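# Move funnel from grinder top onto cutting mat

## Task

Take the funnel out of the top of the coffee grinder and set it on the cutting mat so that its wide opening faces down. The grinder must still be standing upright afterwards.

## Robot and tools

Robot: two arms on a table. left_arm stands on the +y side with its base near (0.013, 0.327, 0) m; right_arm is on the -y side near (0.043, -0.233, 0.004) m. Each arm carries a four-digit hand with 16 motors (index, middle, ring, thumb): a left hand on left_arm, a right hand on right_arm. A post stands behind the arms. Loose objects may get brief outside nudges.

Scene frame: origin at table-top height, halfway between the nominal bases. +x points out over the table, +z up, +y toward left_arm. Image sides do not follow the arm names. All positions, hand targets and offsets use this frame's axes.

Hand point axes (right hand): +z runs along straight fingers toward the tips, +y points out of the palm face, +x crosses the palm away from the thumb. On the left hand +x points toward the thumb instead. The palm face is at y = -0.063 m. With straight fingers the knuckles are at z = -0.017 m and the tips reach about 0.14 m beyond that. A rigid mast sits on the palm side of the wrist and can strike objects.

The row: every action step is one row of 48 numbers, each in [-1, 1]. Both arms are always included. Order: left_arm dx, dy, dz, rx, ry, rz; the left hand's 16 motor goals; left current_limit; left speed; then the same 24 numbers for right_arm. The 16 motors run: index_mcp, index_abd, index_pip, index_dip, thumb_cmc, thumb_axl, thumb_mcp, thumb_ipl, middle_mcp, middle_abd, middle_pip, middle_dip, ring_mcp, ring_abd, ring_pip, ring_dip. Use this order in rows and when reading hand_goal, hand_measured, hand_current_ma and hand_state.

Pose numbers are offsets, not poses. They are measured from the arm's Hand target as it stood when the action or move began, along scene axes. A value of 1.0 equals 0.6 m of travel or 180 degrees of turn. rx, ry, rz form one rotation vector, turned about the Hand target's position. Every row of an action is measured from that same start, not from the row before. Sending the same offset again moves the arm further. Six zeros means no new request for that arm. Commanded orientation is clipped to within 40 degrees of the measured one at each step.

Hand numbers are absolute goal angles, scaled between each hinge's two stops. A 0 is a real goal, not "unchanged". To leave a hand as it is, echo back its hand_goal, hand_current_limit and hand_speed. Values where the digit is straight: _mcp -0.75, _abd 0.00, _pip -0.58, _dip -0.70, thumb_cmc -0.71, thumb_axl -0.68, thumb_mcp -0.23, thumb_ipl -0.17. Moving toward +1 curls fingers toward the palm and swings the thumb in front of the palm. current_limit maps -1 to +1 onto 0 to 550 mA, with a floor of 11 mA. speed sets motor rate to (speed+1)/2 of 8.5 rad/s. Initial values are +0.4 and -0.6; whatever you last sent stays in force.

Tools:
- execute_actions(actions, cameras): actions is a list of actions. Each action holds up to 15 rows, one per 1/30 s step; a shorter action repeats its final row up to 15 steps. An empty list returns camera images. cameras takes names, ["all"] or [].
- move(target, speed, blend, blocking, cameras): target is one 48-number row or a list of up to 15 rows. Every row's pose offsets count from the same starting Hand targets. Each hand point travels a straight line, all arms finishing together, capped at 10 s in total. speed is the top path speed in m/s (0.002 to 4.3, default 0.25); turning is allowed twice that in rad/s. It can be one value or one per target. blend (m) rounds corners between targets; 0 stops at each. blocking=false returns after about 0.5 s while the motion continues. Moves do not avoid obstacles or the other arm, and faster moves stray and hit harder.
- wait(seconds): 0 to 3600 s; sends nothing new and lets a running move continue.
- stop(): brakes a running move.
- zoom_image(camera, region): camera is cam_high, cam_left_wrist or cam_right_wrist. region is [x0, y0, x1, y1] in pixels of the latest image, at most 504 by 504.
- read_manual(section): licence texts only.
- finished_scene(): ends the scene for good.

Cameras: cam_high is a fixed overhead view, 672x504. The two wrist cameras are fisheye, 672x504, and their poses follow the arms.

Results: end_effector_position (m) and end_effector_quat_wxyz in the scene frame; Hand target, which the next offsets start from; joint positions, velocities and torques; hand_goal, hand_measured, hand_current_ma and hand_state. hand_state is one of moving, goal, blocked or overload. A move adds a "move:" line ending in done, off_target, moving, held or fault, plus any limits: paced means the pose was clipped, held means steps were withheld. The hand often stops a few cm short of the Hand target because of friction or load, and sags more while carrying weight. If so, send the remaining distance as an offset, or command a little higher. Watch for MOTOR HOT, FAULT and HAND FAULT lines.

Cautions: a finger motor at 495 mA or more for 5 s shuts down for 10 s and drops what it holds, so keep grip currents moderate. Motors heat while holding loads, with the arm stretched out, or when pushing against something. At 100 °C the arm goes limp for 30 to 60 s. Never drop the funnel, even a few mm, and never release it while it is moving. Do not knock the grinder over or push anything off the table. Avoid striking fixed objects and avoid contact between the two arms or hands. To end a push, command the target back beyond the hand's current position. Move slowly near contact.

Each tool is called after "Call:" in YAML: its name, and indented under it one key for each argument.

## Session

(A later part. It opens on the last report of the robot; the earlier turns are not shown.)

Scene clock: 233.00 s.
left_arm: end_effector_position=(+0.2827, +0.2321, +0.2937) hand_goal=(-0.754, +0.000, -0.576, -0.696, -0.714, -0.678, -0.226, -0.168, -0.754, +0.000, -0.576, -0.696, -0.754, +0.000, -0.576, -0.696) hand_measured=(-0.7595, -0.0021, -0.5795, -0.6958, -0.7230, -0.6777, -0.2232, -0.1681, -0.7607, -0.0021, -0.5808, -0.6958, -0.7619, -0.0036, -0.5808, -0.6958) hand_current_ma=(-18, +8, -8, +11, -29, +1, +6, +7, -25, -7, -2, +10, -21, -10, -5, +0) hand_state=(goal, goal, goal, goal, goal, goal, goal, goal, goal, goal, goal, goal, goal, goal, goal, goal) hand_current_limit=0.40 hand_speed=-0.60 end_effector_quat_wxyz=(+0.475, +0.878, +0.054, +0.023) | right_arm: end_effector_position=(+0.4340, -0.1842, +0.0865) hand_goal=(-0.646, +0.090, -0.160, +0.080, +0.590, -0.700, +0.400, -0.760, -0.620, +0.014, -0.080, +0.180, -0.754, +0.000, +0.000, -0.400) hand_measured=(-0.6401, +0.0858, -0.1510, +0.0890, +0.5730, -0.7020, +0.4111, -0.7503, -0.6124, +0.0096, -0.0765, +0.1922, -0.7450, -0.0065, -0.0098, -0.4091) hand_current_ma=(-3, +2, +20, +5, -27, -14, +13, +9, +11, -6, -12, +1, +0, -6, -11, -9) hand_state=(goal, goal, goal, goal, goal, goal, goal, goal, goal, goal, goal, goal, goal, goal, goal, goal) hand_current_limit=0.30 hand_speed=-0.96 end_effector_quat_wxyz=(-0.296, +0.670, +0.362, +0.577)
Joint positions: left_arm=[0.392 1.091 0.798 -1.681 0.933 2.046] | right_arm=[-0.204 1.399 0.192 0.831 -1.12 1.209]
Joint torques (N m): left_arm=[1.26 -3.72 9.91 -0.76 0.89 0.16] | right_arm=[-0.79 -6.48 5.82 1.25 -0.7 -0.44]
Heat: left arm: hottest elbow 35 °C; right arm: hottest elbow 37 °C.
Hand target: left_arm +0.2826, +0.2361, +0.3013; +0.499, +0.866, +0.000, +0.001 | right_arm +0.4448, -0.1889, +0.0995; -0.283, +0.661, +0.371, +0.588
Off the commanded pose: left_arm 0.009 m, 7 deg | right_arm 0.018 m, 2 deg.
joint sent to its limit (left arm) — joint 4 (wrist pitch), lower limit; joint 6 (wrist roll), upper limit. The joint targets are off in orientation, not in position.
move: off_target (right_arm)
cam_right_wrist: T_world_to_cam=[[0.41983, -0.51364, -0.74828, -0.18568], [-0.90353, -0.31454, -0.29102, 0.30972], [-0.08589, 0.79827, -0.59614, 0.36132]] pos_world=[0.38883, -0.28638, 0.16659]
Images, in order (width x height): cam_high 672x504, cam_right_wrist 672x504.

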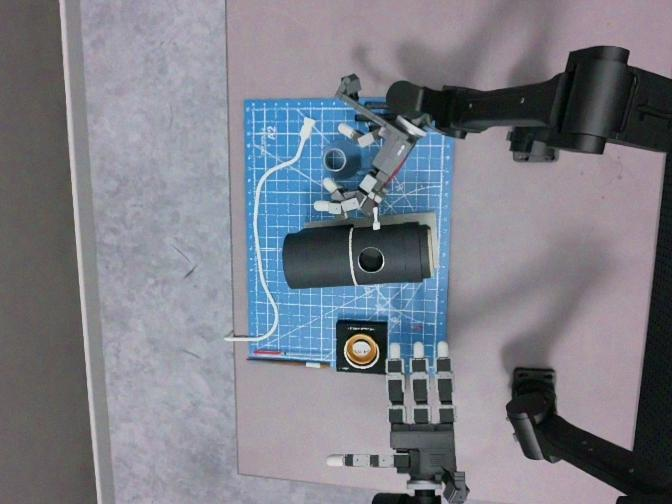

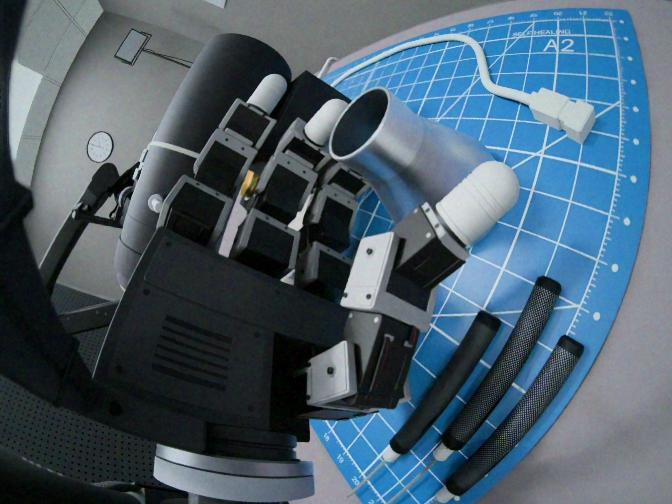

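Call:
move:
  target: [0,0,0,0,0,0,-0.754,0,-0.576,-0.696,-0.714,-0.678,-0.226,-0.168,-0.754,0,-0.576,-0.696,-0.754,0,-0.576,-0.696,0.4,-0.6, -0.008,0.008,-0.03,0,0,0,-0.645,0.09,-0.16,0.08,0.59,-0.70,0.40,-0.76,-0.62,0.015,-0.08,0.18,-0.754,0,0,-0.4,0.3,-0.96]
  speed: 0.03
  cameras: ["cam_right_wrist","cam_high","cam_left_wrist"]

Call:
zoom_image:
  camera: "cam_high"
  region: [340, 140, 440, 240]

Call:
zoom_image:
  camera: "cam_left_wrist"
  region: [160, 0, 420, 220]

Scene clock: 236.10 s.
left_arm: end_effector_position=(+0.2827, +0.2321, +0.2937) hand_goal=(-0.754, +0.000, -0.576, -0.696, -0.714, -0.678, -0.226, -0.168, -0.754, +0.000, -0.576, -0.696, -0.754, +0.000, -0.576, -0.696) hand_measured=(-0.7607, -0.0021, -0.5795, -0.6958, -0.7217, -0.6777, -0.2232, -0.1681, -0.7607, -0.0036, -0.5808, -0.6958, -0.7619, -0.0051, -0.5808, -0.6958) hand_current_ma=(-16, +2, -10, +5, -17, +6, +7, +2, -14, +2, -5, +9, -20, -3, -28, +4) hand_state=(goal, goal, goal, goal, goal, goal, goal, goal, goal, goal, goal, goal, goal, goal, goal, goal) hand_current_limit=0.40 hand_speed=-0.60 end_effector_quat_wxyz=(+0.475, +0.878, +0.054, +0.023) | right_arm: end_effector_position=(+0.4380, -0.1861, +0.0790) hand_goal=(-0.646, +0.090, -0.160, +0.080, +0.590, -0.700, +0.400, -0.760, -0.620, +0.014, -0.080, +0.180, -0.754, +0.000, +0.000, -0.400) hand_measured=(-0.6413, +0.0858, -0.1510, +0.0890, +0.5730, -0.7020, +0.4111, -0.7512, -0.6124, +0.0096, -0.0753, +0.1910, -0.7450, -0.0051, -0.0111, -0.4091) hand_current_ma=(+2, +5, +30, +4, -14, -1, +15, +9, +3, +6, -5, -8, +1, -9, -1, -10) hand_state=(goal, goal, goal, goal, goal, goal, goal, goal, goal, goal, goal, goal, goal, goal, goal, goal) hand_current_limit=0.30 hand_speed=-0.96 end_effector_quat_wxyz=(-0.288, +0.667, +0.364, +0.583)
Joint positions: left_arm=[0.392 1.091 0.798 -1.681 0.933 2.046] | right_arm=[-0.204 1.483 0.192 0.936 -1.112 1.208]
Joint torques (N m): left_arm=[0.79 -3.96 10 -0.84 0.87 0.15] | right_arm=[0.85 -4.95 3.43 2.77 -0.37 -0.33]
Heat: left arm: hottest elbow 35 °C; right arm: hottest elbow 37 °C.
Hand target: left_arm +0.2826, +0.2361, +0.3013; +0.499, +0.866, +0.000, +0.001 | right_arm +0.4400, -0.1841, +0.0816; -0.283, +0.660, +0.371, +0.588
Off the commanded pose: left_arm 0.009 m, 7 deg | right_arm 0.004 m, 1 deg.
joint sent to its limit (left arm) — joint 4 (wrist pitch), lower limit; joint 6 (wrist roll), upper limit. The joint targets are off in orientation, not in position.
move: done
cam_left_wrist: T_world_to_cam=[[-0.79762, 0.24986, -0.54898, 0.29748], [0.33033, 0.94249, -0.05097, -0.34537], [0.50467, -0.222, -0.83428, 0.27745]] pos_world=[0.21133, 0.31277, 0.37718]
cam_right_wrist: T_world_to_cam=[[0.43106, -0.52187, -0.7361, -0.20125], [-0.89977, -0.30996, -0.30715, 0.31098], [-0.06787, 0.79472, -0.60317, 0.35085]] pos_world=[0.39037, -0.28746, 0.159]

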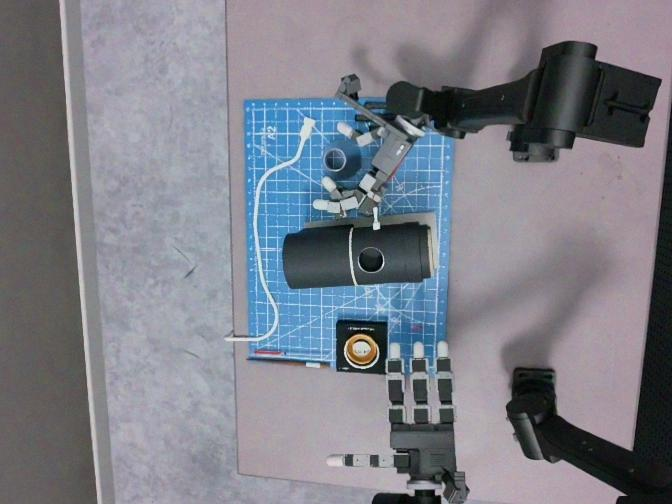

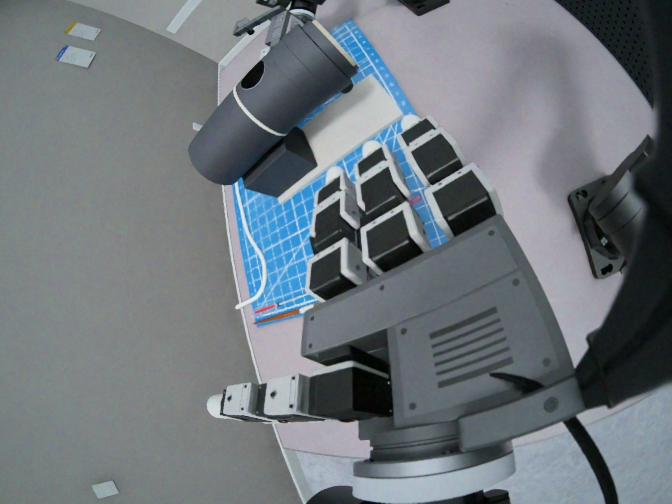

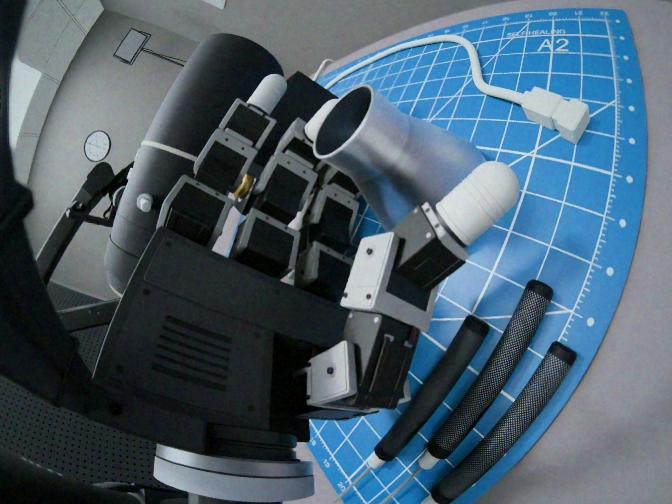

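Scaled by 5.040 from the camera's image (finer frame: 960x720).

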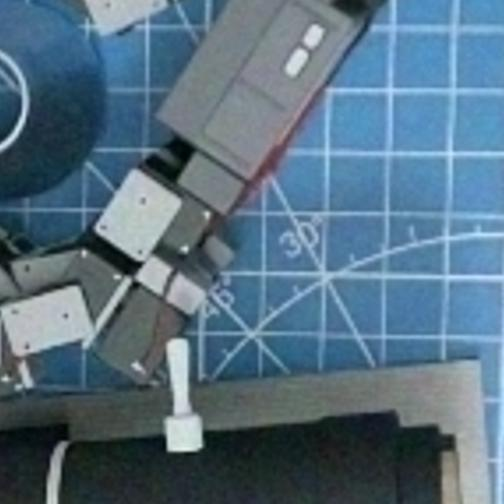

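Scaled by 1.938 from the camera's image (finer frame: 960x720).

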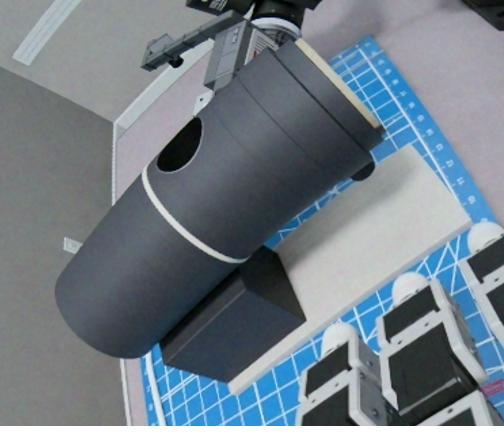

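Call:
move:
  target:
    - [0,0,0,0,0,0,-0.754,0,-0.576,-0.696,-0.714,-0.678,-0.226,-0.168,-0.754,0,-0.576,-0.696,-0.754,0,-0.576,-0.696,0.4,-0.6, 0,0,-0.007,0,0,0,-0.645,0.05,-0.35,-0.2,0.573,-0.70,0.40,-0.76,-0.61,0.01,-0.35,-0.2,-0.20,0,-0.1,-0.4,0.3,-0.93]
    - [0,0,0,0,0,0,-0.754,0,-0.576,-0.696,-0.714,-0.678,-0.226,-0.168,-0.754,0,-0.576,-0.696,-0.754,0,-0.576,-0.696,0.4,-0.6, 0.0205,-0.0143,-0.007,0,0,0,-0.645,0.05,-0.35,-0.2,0.573,-0.70,0.40,-0.76,-0.61,0.01,-0.35,-0.2,-0.20,0,-0.1,-0.4,0.3,-0.93]
  speed: 0.03
  cameras: ["cam_right_wrist","cam_high"]

Call:
zoom_image:
  camera: "cam_high"
  region: [300, 120, 400, 220]

Scene clock: 247.63 s.
left_arm: end_effector_position=(+0.2827, +0.2321, +0.2937) hand_goal=(-0.754, +0.000, -0.576, -0.696, -0.714, -0.678, -0.226, -0.168, -0.754, +0.000, -0.576, -0.696, -0.754, +0.000, -0.576, -0.696) hand_measured=(-0.7595, -0.0021, -0.5795, -0.6958, -0.7230, -0.6767, -0.2232, -0.1672, -0.7607, -0.0021, -0.5808, -0.6958, -0.7619, -0.0036, -0.5795, -0.6958) hand_current_ma=(-3, +5, -11, +3, -18, +6, +5, +12, -22, -9, -7, +2, -15, -5, -16, +10) hand_state=(goal, goal, goal, goal, goal, goal, goal, goal, goal, goal, goal, goal, goal, goal, goal, goal) hand_current_limit=0.40 hand_speed=-0.60 end_effector_quat_wxyz=(+0.475, +0.878, +0.054, +0.023) | right_arm: end_effector_position=(+0.4451, -0.1888, +0.0764) hand_goal=(-0.646, +0.050, -0.350, -0.200, +0.572, -0.700, +0.400, -0.760, -0.610, +0.010, -0.350, -0.200, -0.200, +0.000, -0.100, -0.400) hand_measured=(-0.6413, +0.0433, -0.3422, -0.1925, +0.5542, -0.7020, +0.4111, -0.7503, -0.6136, +0.0081, -0.3434, -0.1887, -0.2132, -0.0065, -0.0945, -0.4091) hand_current_ma=(-6, +5, +14, +8, -14, -7, +2, +19, -2, -8, +16, +13, -24, +0, +6, +1) hand_state=(goal, goal, goal, goal, goal, goal, goal, goal, goal, goal, goal, goal, goal, goal, goal, goal) hand_current_limit=0.30 hand_speed=-0.93 end_effector_quat_wxyz=(-0.288, +0.662, +0.368, +0.586)
Joint positions: left_arm=[0.392 1.091 0.798 -1.681 0.933 2.046] | right_arm=[-0.214 1.53 0.211 0.968 -1.129 1.202]
Joint torques (N m): left_arm=[1.49 -3.84 9.98 -0.92 0.88 0.13] | right_arm=[-0.15 -5.13 4.71 1.14 -0.67 -0.41]
Heat: left arm: hottest elbow 35 °C; right arm: hottest elbow 36 °C.
Hand target: left_arm +0.2826, +0.2361, +0.3013; +0.499, +0.866, +0.000, +0.001 | right_arm +0.4523, -0.1927, +0.0774; -0.283, +0.660, +0.371, +0.588
Off the commanded pose: left_arm 0.009 m, 7 deg | right_arm 0.008 m, 1 deg.
joint sent to its limit (left arm) — joint 4 (wrist pitch), lower limit; joint 6 (wrist roll), upper limit. The joint targets are off in orientation, not in position.
move: done
cam_right_wrist: T_world_to_cam=[[0.44251, -0.51805, -0.73199, -0.21237], [-0.89427, -0.31569, -0.3172, 0.31301], [-0.06675, 0.79496, -0.60297, 0.35131]] pos_world=[0.39735, -0.29048, 0.15567]
Images, in order (width x height): cam_high 672x504, cam_right_wrist 672x504.

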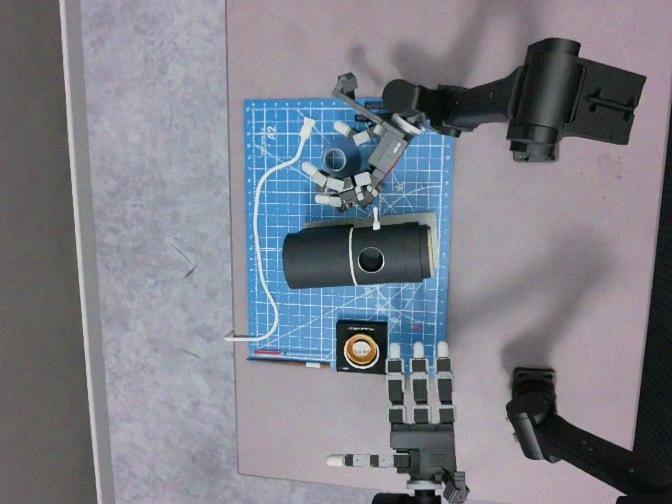

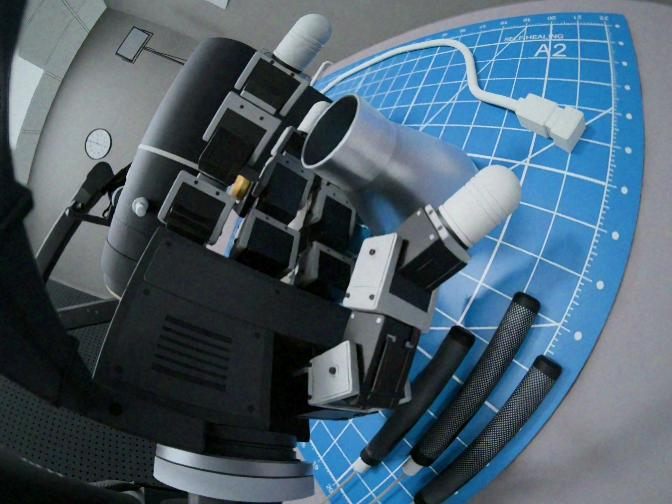

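Scaled by 5.040 from the camera's image (finer frame: 960x720).

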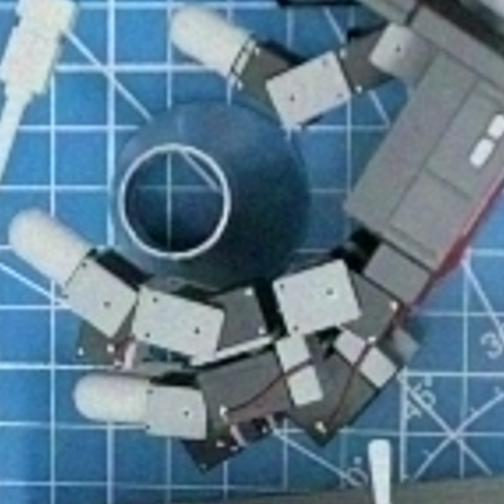

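Call:
move:
  target: [0,0,0,0,0,0,-0.754,0,-0.576,-0.696,-0.714,-0.678,-0.226,-0.168,-0.754,0,-0.576,-0.696,-0.754,0,-0.576,-0.696,0.4,-0.6, 0.003,-0.003,0.03,0,0,0,-0.645,0.05,-0.35,-0.2,0.573,-0.70,0.40,-0.76,-0.61,0.01,-0.35,-0.2,-0.20,0,-0.1,-0.4,0.3,-0.93]
  speed: 0.03
  cameras: ["cam_right_wrist","cam_high"]

Call:
zoom_image:
  camera: "cam_high"
  region: [300, 120, 400, 220]

Scene clock: 249.43 s.
left_arm: end_effector_position=(+0.2827, +0.2321, +0.2937) hand_goal=(-0.754, +0.000, -0.576, -0.696, -0.714, -0.678, -0.226, -0.168, -0.754, +0.000, -0.576, -0.696, -0.754, +0.000, -0.576, -0.696) hand_measured=(-0.7595, -0.0021, -0.5795, -0.6958, -0.7217, -0.6777, -0.2232, -0.1681, -0.7607, -0.0021, -0.5808, -0.6958, -0.7607, -0.0051, -0.5795, -0.6958) hand_current_ma=(-18, +11, -6, +17, -23, +5, +4, +11, -21, -4, -10, +10, -25, -8, -7, +2) hand_state=(goal, goal, goal, goal, goal, goal, goal, goal, goal, goal, goal, goal, goal, goal, goal, goal) hand_current_limit=0.40 hand_speed=-0.60 end_effector_quat_wxyz=(+0.475, +0.878, +0.054, +0.023) | right_arm: end_effector_position=(+0.4436, -0.1895, +0.0825) hand_goal=(-0.646, +0.050, -0.350, -0.200, +0.572, -0.700, +0.400, -0.760, -0.610, +0.010, -0.350, -0.200, -0.200, +0.000, -0.100, -0.400) hand_measured=(-0.6413, +0.0433, -0.3409, -0.1913, +0.5554, -0.7020, +0.4102, -0.7503, -0.6124, +0.0066, -0.3422, -0.1887, -0.2132, -0.0065, -0.0932, -0.4091) hand_current_ma=(+5, -10, +11, +16, -28, -14, +17, +14, -8, +8, -11, +13, -16, -7, +16, -12) hand_state=(goal, goal, goal, goal, goal, goal, goal, goal, goal, goal, goal, goal, goal, goal, goal, goal) hand_current_limit=0.30 hand_speed=-0.93 end_effector_quat_wxyz=(-0.296, +0.670, +0.362, +0.577)
Joint positions: left_arm=[0.392 1.091 0.798 -1.681 0.933 2.046] | right_arm=[-0.218 1.446 0.219 0.842 -1.134 1.197]
Joint torques (N m): left_arm=[1.2 -3.6 10.06 -0.9 0.85 0.18] | right_arm=[-0.03 -7.3 5.68 1.21 -0.7 -0.43]
Heat: left arm: hottest elbow 35 °C; right arm: hottest elbow 36 °C.
Hand target: left_arm +0.2826, +0.2361, +0.3013; +0.499, +0.866, +0.000, +0.001 | right_arm +0.4542, -0.1945, +0.0955; -0.283, +0.660, +0.371, +0.588
Off the commanded pose: left_arm 0.009 m, 7 deg | right_arm 0.017 m, 2 deg.
joint sent to its limit (left arm) — joint 4 (wrist pitch), lower limit; joint 6 (wrist roll), upper limit. The joint targets are off in orientation, not in position.
move: off_target (right_arm)
cam_right_wrist: T_world_to_cam=[[0.42011, -0.51331, -0.74835, -0.19539], [-0.90341, -0.31452, -0.29142, 0.31549], [-0.08579, 0.79849, -0.59586, 0.36396]] pos_world=[0.39833, -0.29168, 0.16259]
Images, in order (width x height): cam_high 672x504, cam_right_wrist 672x504.

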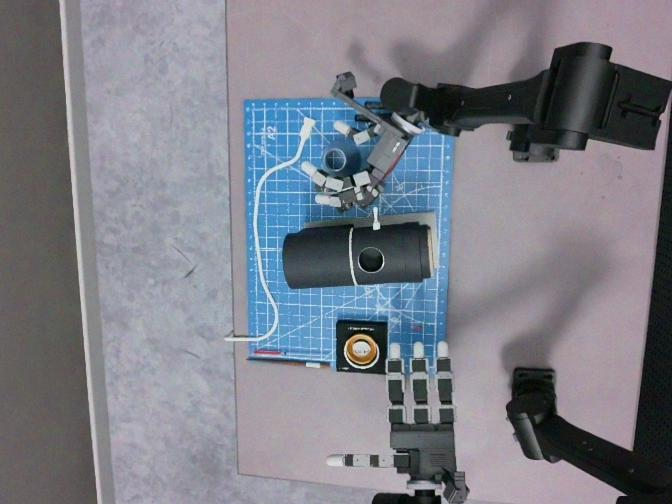

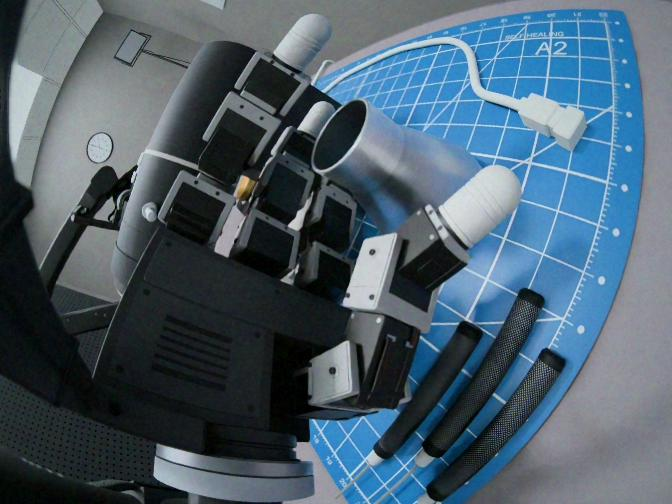

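Scaled by 5.040 from the camera's image (finer frame: 960x720).

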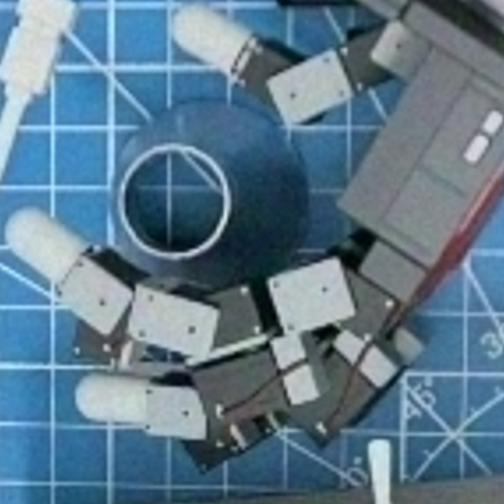

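Call:
move:
  target: [0,0,0,0,0,0,-0.754,0,-0.576,-0.696,-0.714,-0.678,-0.226,-0.168,-0.754,0,-0.576,-0.696,-0.754,0,-0.576,-0.696,0.4,-0.6, 0.003,-0.003,0.05,0,0,0,-0.645,0.05,-0.35,-0.2,0.573,-0.70,0.40,-0.76,-0.61,0.01,-0.35,-0.2,-0.20,0,-0.1,-0.4,0.3,-0.93]
  speed: 0.04
  cameras: ["cam_right_wrist","cam_high"]

Call:
zoom_image:
  camera: "cam_high"
  region: [300, 120, 400, 220]

Scene clock: 251.33 s.
left_arm: end_effector_position=(+0.2827, +0.2321, +0.2937) hand_goal=(-0.754, +0.000, -0.576, -0.696, -0.714, -0.678, -0.226, -0.168, -0.754, +0.000, -0.576, -0.696, -0.754, +0.000, -0.576, -0.696) hand_measured=(-0.7595, -0.0021, -0.5795, -0.6971, -0.7230, -0.6777, -0.2232, -0.1672, -0.7619, -0.0036, -0.5808, -0.6958, -0.7607, -0.0051, -0.5808, -0.6958) hand_current_ma=(-21, +11, -11, +7, -19, -4, +9, +11, -23, +2, -8, +5, -23, +0, -11, +2) hand_state=(goal, goal, goal, goal, goal, goal, goal, goal, goal, goal, goal, goal, goal, goal, goal, goal) hand_current_limit=0.40 hand_speed=-0.60 end_effector_quat_wxyz=(+0.475, +0.878, +0.054, +0.023) | right_arm: end_effector_position=(+0.4440, -0.1909, +0.1093) hand_goal=(-0.646, +0.050, -0.350, -0.200, +0.572, -0.700, +0.400, -0.760, -0.610, +0.010, -0.350, -0.200, -0.200, +0.000, -0.100, -0.400) hand_measured=(-0.6413, +0.0447, -0.3409, -0.1913, +0.5554, -0.7020, +0.4111, -0.7512, -0.6124, +0.0081, -0.3434, -0.1887, -0.2132, -0.0065, -0.0945, -0.4091) hand_current_ma=(+2, -4, +19, -2, -10, +2, +15, +8, -11, -14, +5, -4, -5, +5, +9, -4) hand_state=(goal, goal, goal, goal, goal, goal, goal, goal, goal, goal, goal, goal, goal, goal, goal, goal) hand_current_limit=0.30 hand_speed=-0.93 end_effector_quat_wxyz=(-0.297, +0.671, +0.361, +0.576)
Joint positions: left_arm=[0.392 1.091 0.798 -1.681 0.933 2.046] | right_arm=[-0.224 1.283 0.24 0.649 -1.14 1.192]
Joint torques (N m): left_arm=[1.08 -3.55 9.87 -0.8 0.88 0.18] | right_arm=[-0.44 -6.42 7.5 1.17 -0.71 -0.41]
Heat: left arm: hottest elbow 35 °C; right arm: hottest elbow 36 °C.
Hand target: left_arm +0.2826, +0.2361, +0.3013; +0.499, +0.866, +0.000, +0.001 | right_arm +0.4560, -0.1963, +0.1255; -0.283, +0.660, +0.371, +0.589
Off the commanded pose: left_arm 0.009 m, 7 deg | right_arm 0.021 m, 3 deg.
joint sent to its limit (left arm) — joint 4 (wrist pitch), lower limit; joint 6 (wrist roll), upper limit. The joint targets are off in orientation, not in position.
move: off_target (right_arm)
cam_right_wrist: T_world_to_cam=[[0.41734, -0.51263, -0.75036, -0.17467], [-0.90447, -0.31437, -0.28827, 0.32333], [-0.08811, 0.79898, -0.59486, 0.38222]] pos_world=[0.39902, -0.29328, 0.18951]
Images, in order (width x height): cam_high 672x504, cam_right_wrist 672x504.

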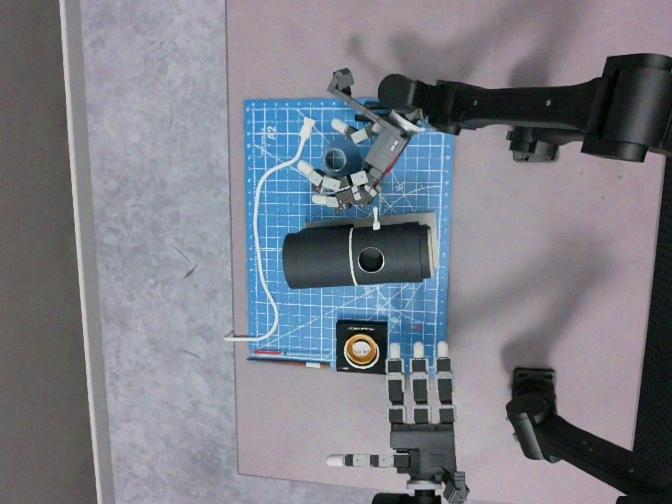

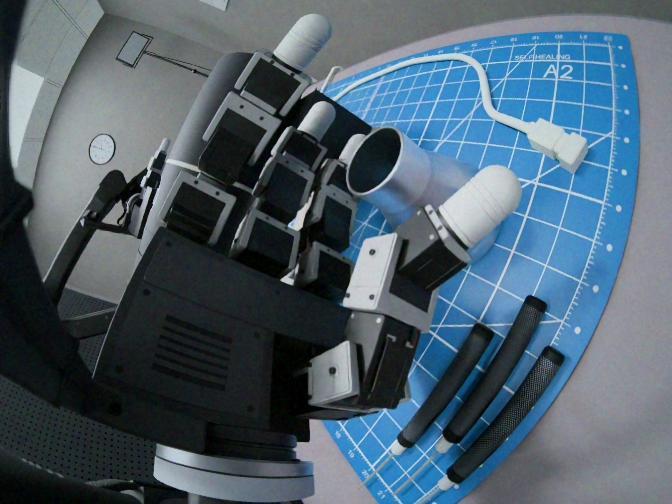

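Scaled by 5.040 from the camera's image (finer frame: 960x720).

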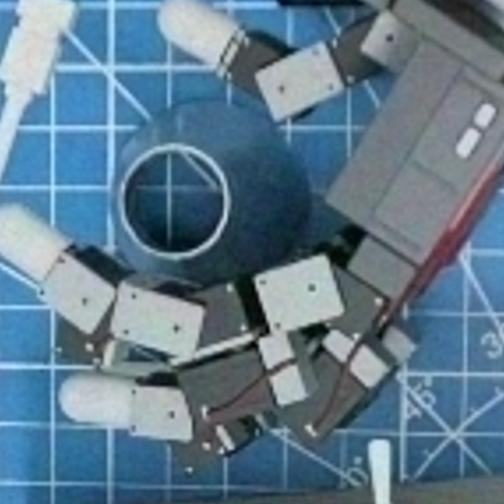

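Call:
move:
  target: [0,0,0,0,0,0,-0.754,0,-0.576,-0.696,-0.714,-0.678,-0.226,-0.168,-0.754,0,-0.576,-0.696,-0.754,0,-0.576,-0.696,0.4,-0.6, 0.0,-0.005,0.15,0,0,0,-0.645,0.05,-0.35,-0.2,0.573,-0.70,0.40,-0.76,-0.61,0.01,-0.35,-0.2,-0.20,0,-0.1,-0.4,0.3,-0.93]
  speed: 0.08
  cameras: ["cam_right_wrist","cam_high"]

Scene clock: 253.47 s.
left_arm: end_effector_position=(+0.2827, +0.2321, +0.2937) hand_goal=(-0.754, +0.000, -0.576, -0.696, -0.714, -0.678, -0.226, -0.168, -0.754, +0.000, -0.576, -0.696, -0.754, +0.000, -0.576, -0.696) hand_measured=(-0.7595, -0.0021, -0.5795, -0.6958, -0.7230, -0.6777, -0.2232, -0.1681, -0.7607, -0.0021, -0.5808, -0.6958, -0.7607, -0.0051, -0.5808, -0.6958) hand_current_ma=(-15, +12, -11, +3, -23, +10, +11, +11, -22, -4, -13, +10, -16, -4, -7, -5) hand_state=(goal, goal, goal, goal, goal, goal, goal, goal, goal, goal, goal, goal, goal, goal, goal, goal) hand_current_limit=0.40 hand_speed=-0.60 end_effector_quat_wxyz=(+0.475, +0.878, +0.054, +0.023) | right_arm: end_effector_position=(+0.4447, -0.1940, +0.1911) hand_goal=(-0.646, +0.050, -0.350, -0.200, +0.572, -0.700, +0.400, -0.760, -0.610, +0.010, -0.350, -0.200, -0.200, +0.000, -0.100, -0.400) hand_measured=(-0.6401, +0.0433, -0.3422, -0.1913, +0.5554, -0.7020, +0.4102, -0.7503, -0.6124, +0.0052, -0.3422, -0.1887, -0.2132, -0.0065, -0.0932, -0.4091) hand_current_ma=(-8, +9, +11, -4, -4, +2, +19, +5, +6, -7, -1, +16, -37, -9, +10, -14) hand_state=(goal, goal, goal, goal, goal, goal, goal, goal, goal, goal, goal, goal, goal, goal, goal, goal) hand_current_limit=0.30 hand_speed=-0.93 end_effector_quat_wxyz=(-0.299, +0.673, +0.359, +0.574)
Joint positions: left_arm=[0.392 1.091 0.798 -1.681 0.933 2.046] | right_arm=[-0.236 0.946 0.362 0.173 -1.15 1.182]
Joint torques (N m): left_arm=[0.91 -3.66 9.89 -0.81 0.88 0.11] | right_arm=[-0.15 -4.07 10.95 1.25 -0.77 -0.42]
Heat: left arm: hottest elbow 35 °C; right arm: hottest elbow 37 °C.
Hand target: left_arm +0.2826, +0.2361, +0.3013; +0.499, +0.866, +0.000, +0.001 | right_arm +0.4560, -0.1994, +0.2154; -0.283, +0.661, +0.371, +0.588
Off the commanded pose: left_arm 0.009 m, 7 deg | right_arm 0.027 m, 3 deg.
joint sent to its limit (left arm) — joint 4 (wrist pitch), lower limit; joint 6 (wrist roll), upper limit. The joint targets are off in orientation, not in position.
move: off_target (right_arm)
cam_right_wrist: T_world_to_cam=[[0.41205, -0.51151, -0.75404, -0.112], [-0.90652, -0.31358, -0.28265, 0.34662], [-0.09187, 0.80002, -0.5929, 0.43484]] pos_world=[0.40032, -0.29648, 0.27133]
Images, in order (width x height): cam_high 672x504, cam_right_wrist 672x504.

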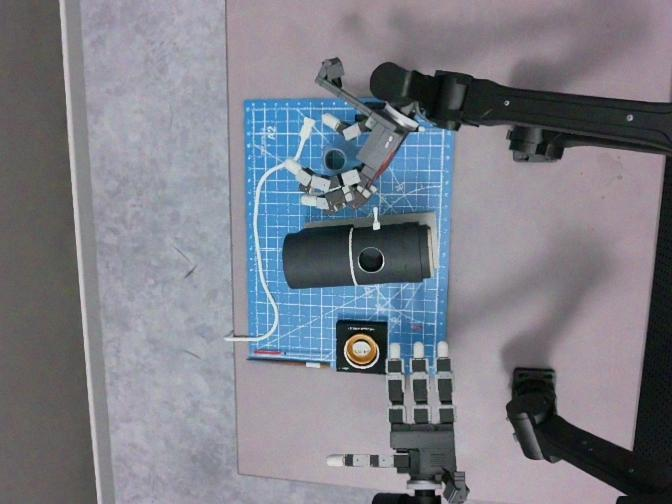

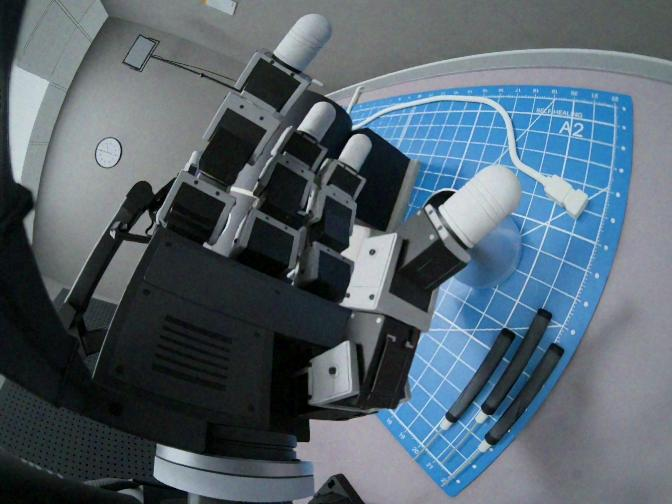

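Clear of the funnel. Move up and back for a full check.

Call:
move:
  target:
    - [0,0,0,0,0,0,-0.754,0,-0.576,-0.696,-0.714,-0.678,-0.226,-0.168,-0.754,0,-0.576,-0.696,-0.754,0,-0.576,-0.696,0.4,-0.6, 0.0,0,0.1,0,0,0,-0.645,0.05,-0.35,-0.2,0.573,-0.70,0.40,-0.76,-0.61,0.01,-0.35,-0.2,-0.20,0,-0.1,-0.4,0.3,-0.93]
    - [0,0,0,0,0,0,-0.754,0,-0.576,-0.696,-0.714,-0.678,-0.226,-0.168,-0.754,0,-0.576,-0.696,-0.754,0,-0.576,-0.696,0.4,-0.6, -0.1,-0.2,0.12,0,0,0,-0.645,0.05,-0.35,-0.2,0.573,-0.70,0.40,-0.76,-0.61,0.01,-0.35,-0.2,-0.20,0,-0.1,-0.4,0.3,-0.93]
  speed: 0.12
  blend: 0.02
  cameras: ["all"]

Call:
zoom_image:
  camera: "cam_high"
  region: [240, 90, 460, 290]

Call:
zoom_image:
  camera: "cam_right_wrist"
  region: [240, 60, 620, 360]

Scene clock: 258.80 s.
left_arm: end_effector_position=(+0.2827, +0.2321, +0.2937) hand_goal=(-0.754, +0.000, -0.576, -0.696, -0.714, -0.678, -0.226, -0.168, -0.754, +0.000, -0.576, -0.696, -0.754, +0.000, -0.576, -0.696) hand_measured=(-0.7595, -0.0021, -0.5795, -0.6958, -0.7217, -0.6767, -0.2232, -0.1681, -0.7619, -0.0021, -0.5808, -0.6958, -0.7619, -0.0051, -0.5808, -0.6958) hand_current_ma=(-13, +0, -3, +15, -11, +1, +11, +6, -15, +0, -10, +1, -17, -1, -14, -1) hand_state=(goal, goal, goal, goal, goal, goal, goal, goal, goal, goal, goal, goal, goal, goal, goal, goal) hand_current_limit=0.40 hand_speed=-0.60 end_effector_quat_wxyz=(+0.475, +0.878, +0.054, +0.023) | right_arm: end_effector_position=(+0.3899, -0.3096, +0.2718) hand_goal=(-0.646, +0.050, -0.350, -0.200, +0.572, -0.700, +0.400, -0.760, -0.610, +0.010, -0.350, -0.200, -0.200, +0.000, -0.100, -0.400) hand_measured=(-0.6389, +0.0433, -0.3409, -0.1913, +0.5554, -0.7009, +0.4072, -0.7522, -0.6100, +0.0052, -0.3422, -0.1887, -0.2072, -0.0051, -0.0919, -0.4091) hand_current_ma=(+8, +4, +23, -1, -24, -14, +13, +17, -2, +1, +12, +10, -18, +16, +6, +0) hand_state=(goal, goal, goal, goal, goal, goal, goal, goal, goal, goal, goal, goal, goal, goal, goal, goal) hand_current_limit=0.30 hand_speed=-0.93 end_effector_quat_wxyz=(-0.276, +0.679, +0.348, +0.584)
Joint positions: left_arm=[0.392 1.091 0.798 -1.681 0.933 2.046] | right_arm=[-0.751 1.072 0.776 -1.678 -1.391 -0.441]
Joint torques (N m): left_arm=[1.26 -3.31 10.09 -0.72 0.86 0.17] | right_arm=[-0.32 -3.9 10.45 -0.91 -1.14 -0.44]
Heat: left arm: hottest elbow 35 °C; right arm: hottest elbow 38 °C.
Hand target: left_arm +0.2826, +0.2361, +0.3013; +0.499, +0.866, +0.000, +0.001 | right_arm +0.3961, -0.3193, +0.2874; -0.283, +0.660, +0.371, +0.588
Off the commanded pose: left_arm 0.009 m, 7 deg | right_arm 0.019 m, 3 deg.
joint sent to its limit (left arm) — joint 4 (wrist pitch), lower limit; joint 6 (wrist roll), upper limit. The joint targets are off in orientation, not in position.
joint sent to its limit (right arm) — joint 4 (wrist pitch), lower limit. The joint targets are off in orientation, not in position.
move: off_target (right_arm)
cam_left_wrist: T_world_to_cam=[[-0.79762, 0.24986, -0.54898, 0.29748], [0.33033, 0.94249, -0.05097, -0.34537], [0.50467, -0.222, -0.83428, 0.27745]] pos_world=[0.21133, 0.31277, 0.37718]
cam_right_wrist: T_world_to_cam=[[0.397, -0.5428, -0.74011, -0.0953], [-0.91689, -0.27078, -0.29324, 0.30368], [-0.04123, 0.79501, -0.60519, 0.55223]] pos_world=[0.33904, -0.40853, 0.35273]

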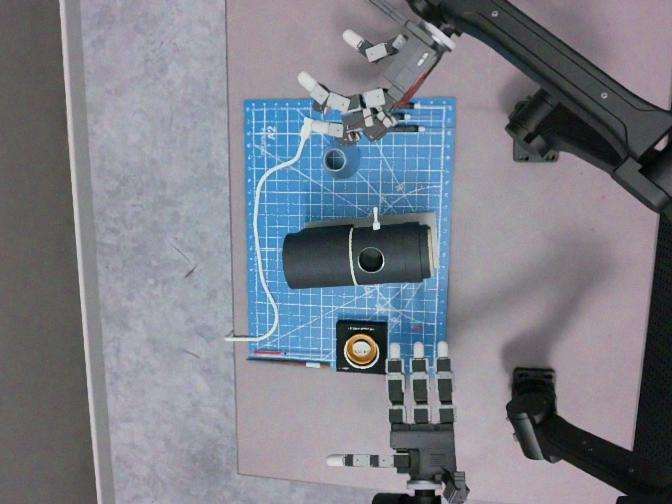

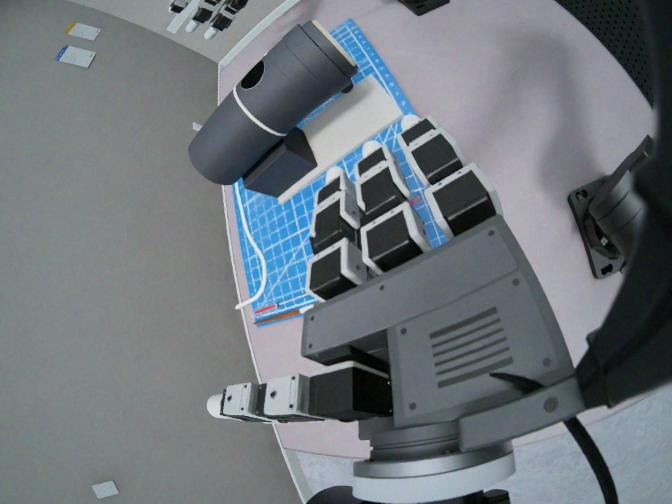

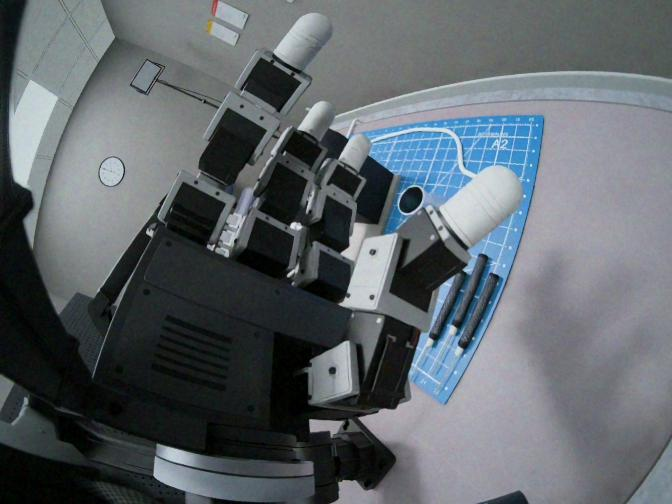

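Scaled by 2.291 from the camera's image (finer frame: 960x720).

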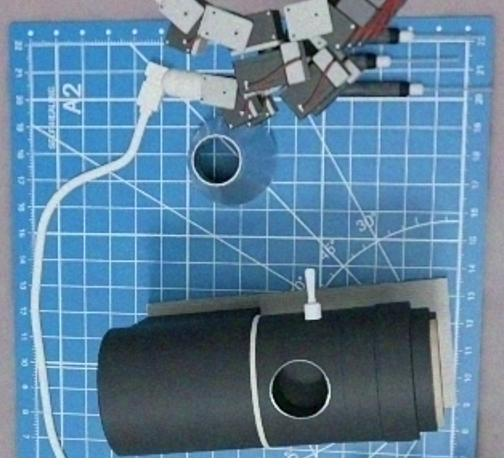

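Scaled by 1.326 from the camera's image (finer frame: 960x720).

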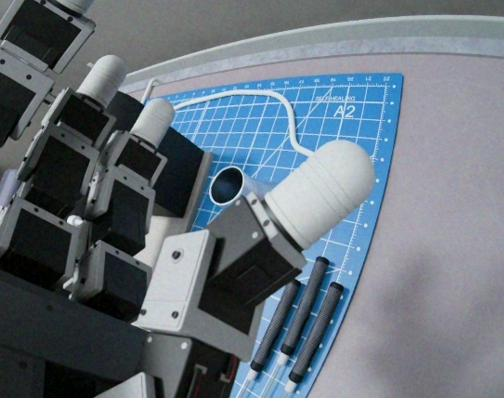

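Call:
wait:
  seconds: 1
  cameras: ["cam_high"]

Call:
finished_scene:

Scene clock: 260.13 s.
left_arm: end_effector_position=(+0.2827, +0.2321, +0.2937) hand_goal=(-0.754, +0.000, -0.576, -0.696, -0.714, -0.678, -0.226, -0.168, -0.754, +0.000, -0.576, -0.696, -0.754, +0.000, -0.576, -0.696) hand_measured=(-0.7595, -0.0021, -0.5795, -0.6958, -0.7217, -0.6767, -0.2232, -0.1672, -0.7619, -0.0036, -0.5808, -0.6958, -0.7619, -0.0051, -0.5808, -0.6958) hand_current_ma=(-16, +6, -14, +12, -25, +5, +4, +12, -24, -10, -12, +10, -16, -4, -14, +1) hand_state=(goal, goal, goal, goal, goal, goal, goal, goal, goal, goal, goal, goal, goal, goal, goal, goal) hand_current_limit=0.40 hand_speed=-0.60 end_effector_quat_wxyz=(+0.475, +0.878, +0.054, +0.023) | right_arm: end_effector_position=(+0.3899, -0.3096, +0.2718) hand_goal=(-0.646, +0.050, -0.350, -0.200, +0.572, -0.700, +0.400, -0.760, -0.610, +0.010, -0.350, -0.200, -0.200, +0.000, -0.100, -0.400) hand_measured=(-0.6389, +0.0433, -0.3409, -0.1913, +0.5554, -0.7020, +0.4072, -0.7522, -0.6100, +0.0037, -0.3434, -0.1887, -0.2060, -0.0051, -0.0932, -0.4078) hand_current_ma=(-4, -3, +16, -3, -7, -13, +7, +20, +3, -16, +0, +18, -21, +1, -5, -18) hand_state=(goal, goal, goal, goal, goal, goal, goal, goal, goal, goal, goal, goal, goal, goal, goal, goal) hand_current_limit=0.30 hand_speed=-0.93 end_effector_quat_wxyz=(-0.276, +0.679, +0.348, +0.584)
Joint positions: left_arm=[0.392 1.091 0.798 -1.681 0.933 2.046] | right_arm=[-0.751 1.072 0.776 -1.678 -1.391 -0.442]
Joint torques (N m): left_arm=[1.26 -3.9 9.89 -0.91 0.87 0.2] | right_arm=[-0.56 -3.6 10.3 -1.02 -1.16 -0.44]
Heat: left arm: hottest elbow 35 °C; right arm: hottest elbow 38 °C.
Hand target: left_arm +0.2826, +0.2361, +0.3013; +0.499, +0.866, +0.000, +0.001 | right_arm +0.3961, -0.3193, +0.2874; -0.283, +0.660, +0.371, +0.588
Off the commanded pose: left_arm 0.009 m, 7 deg | right_arm 0.019 m, 3 deg.
wait: 1.00 s; at rest from the start

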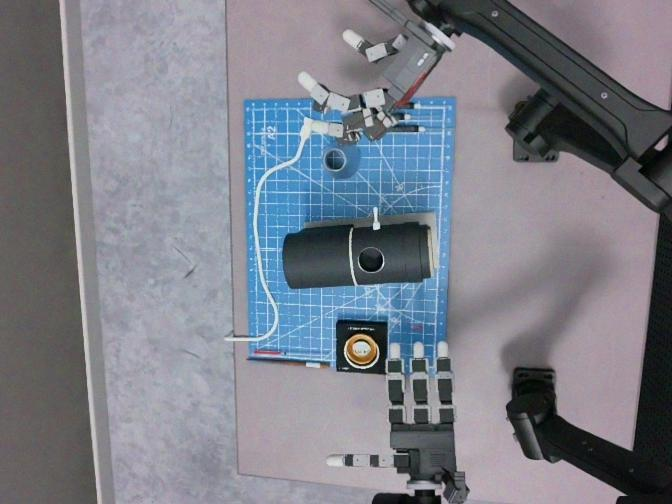

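The scene is finished: the task was done.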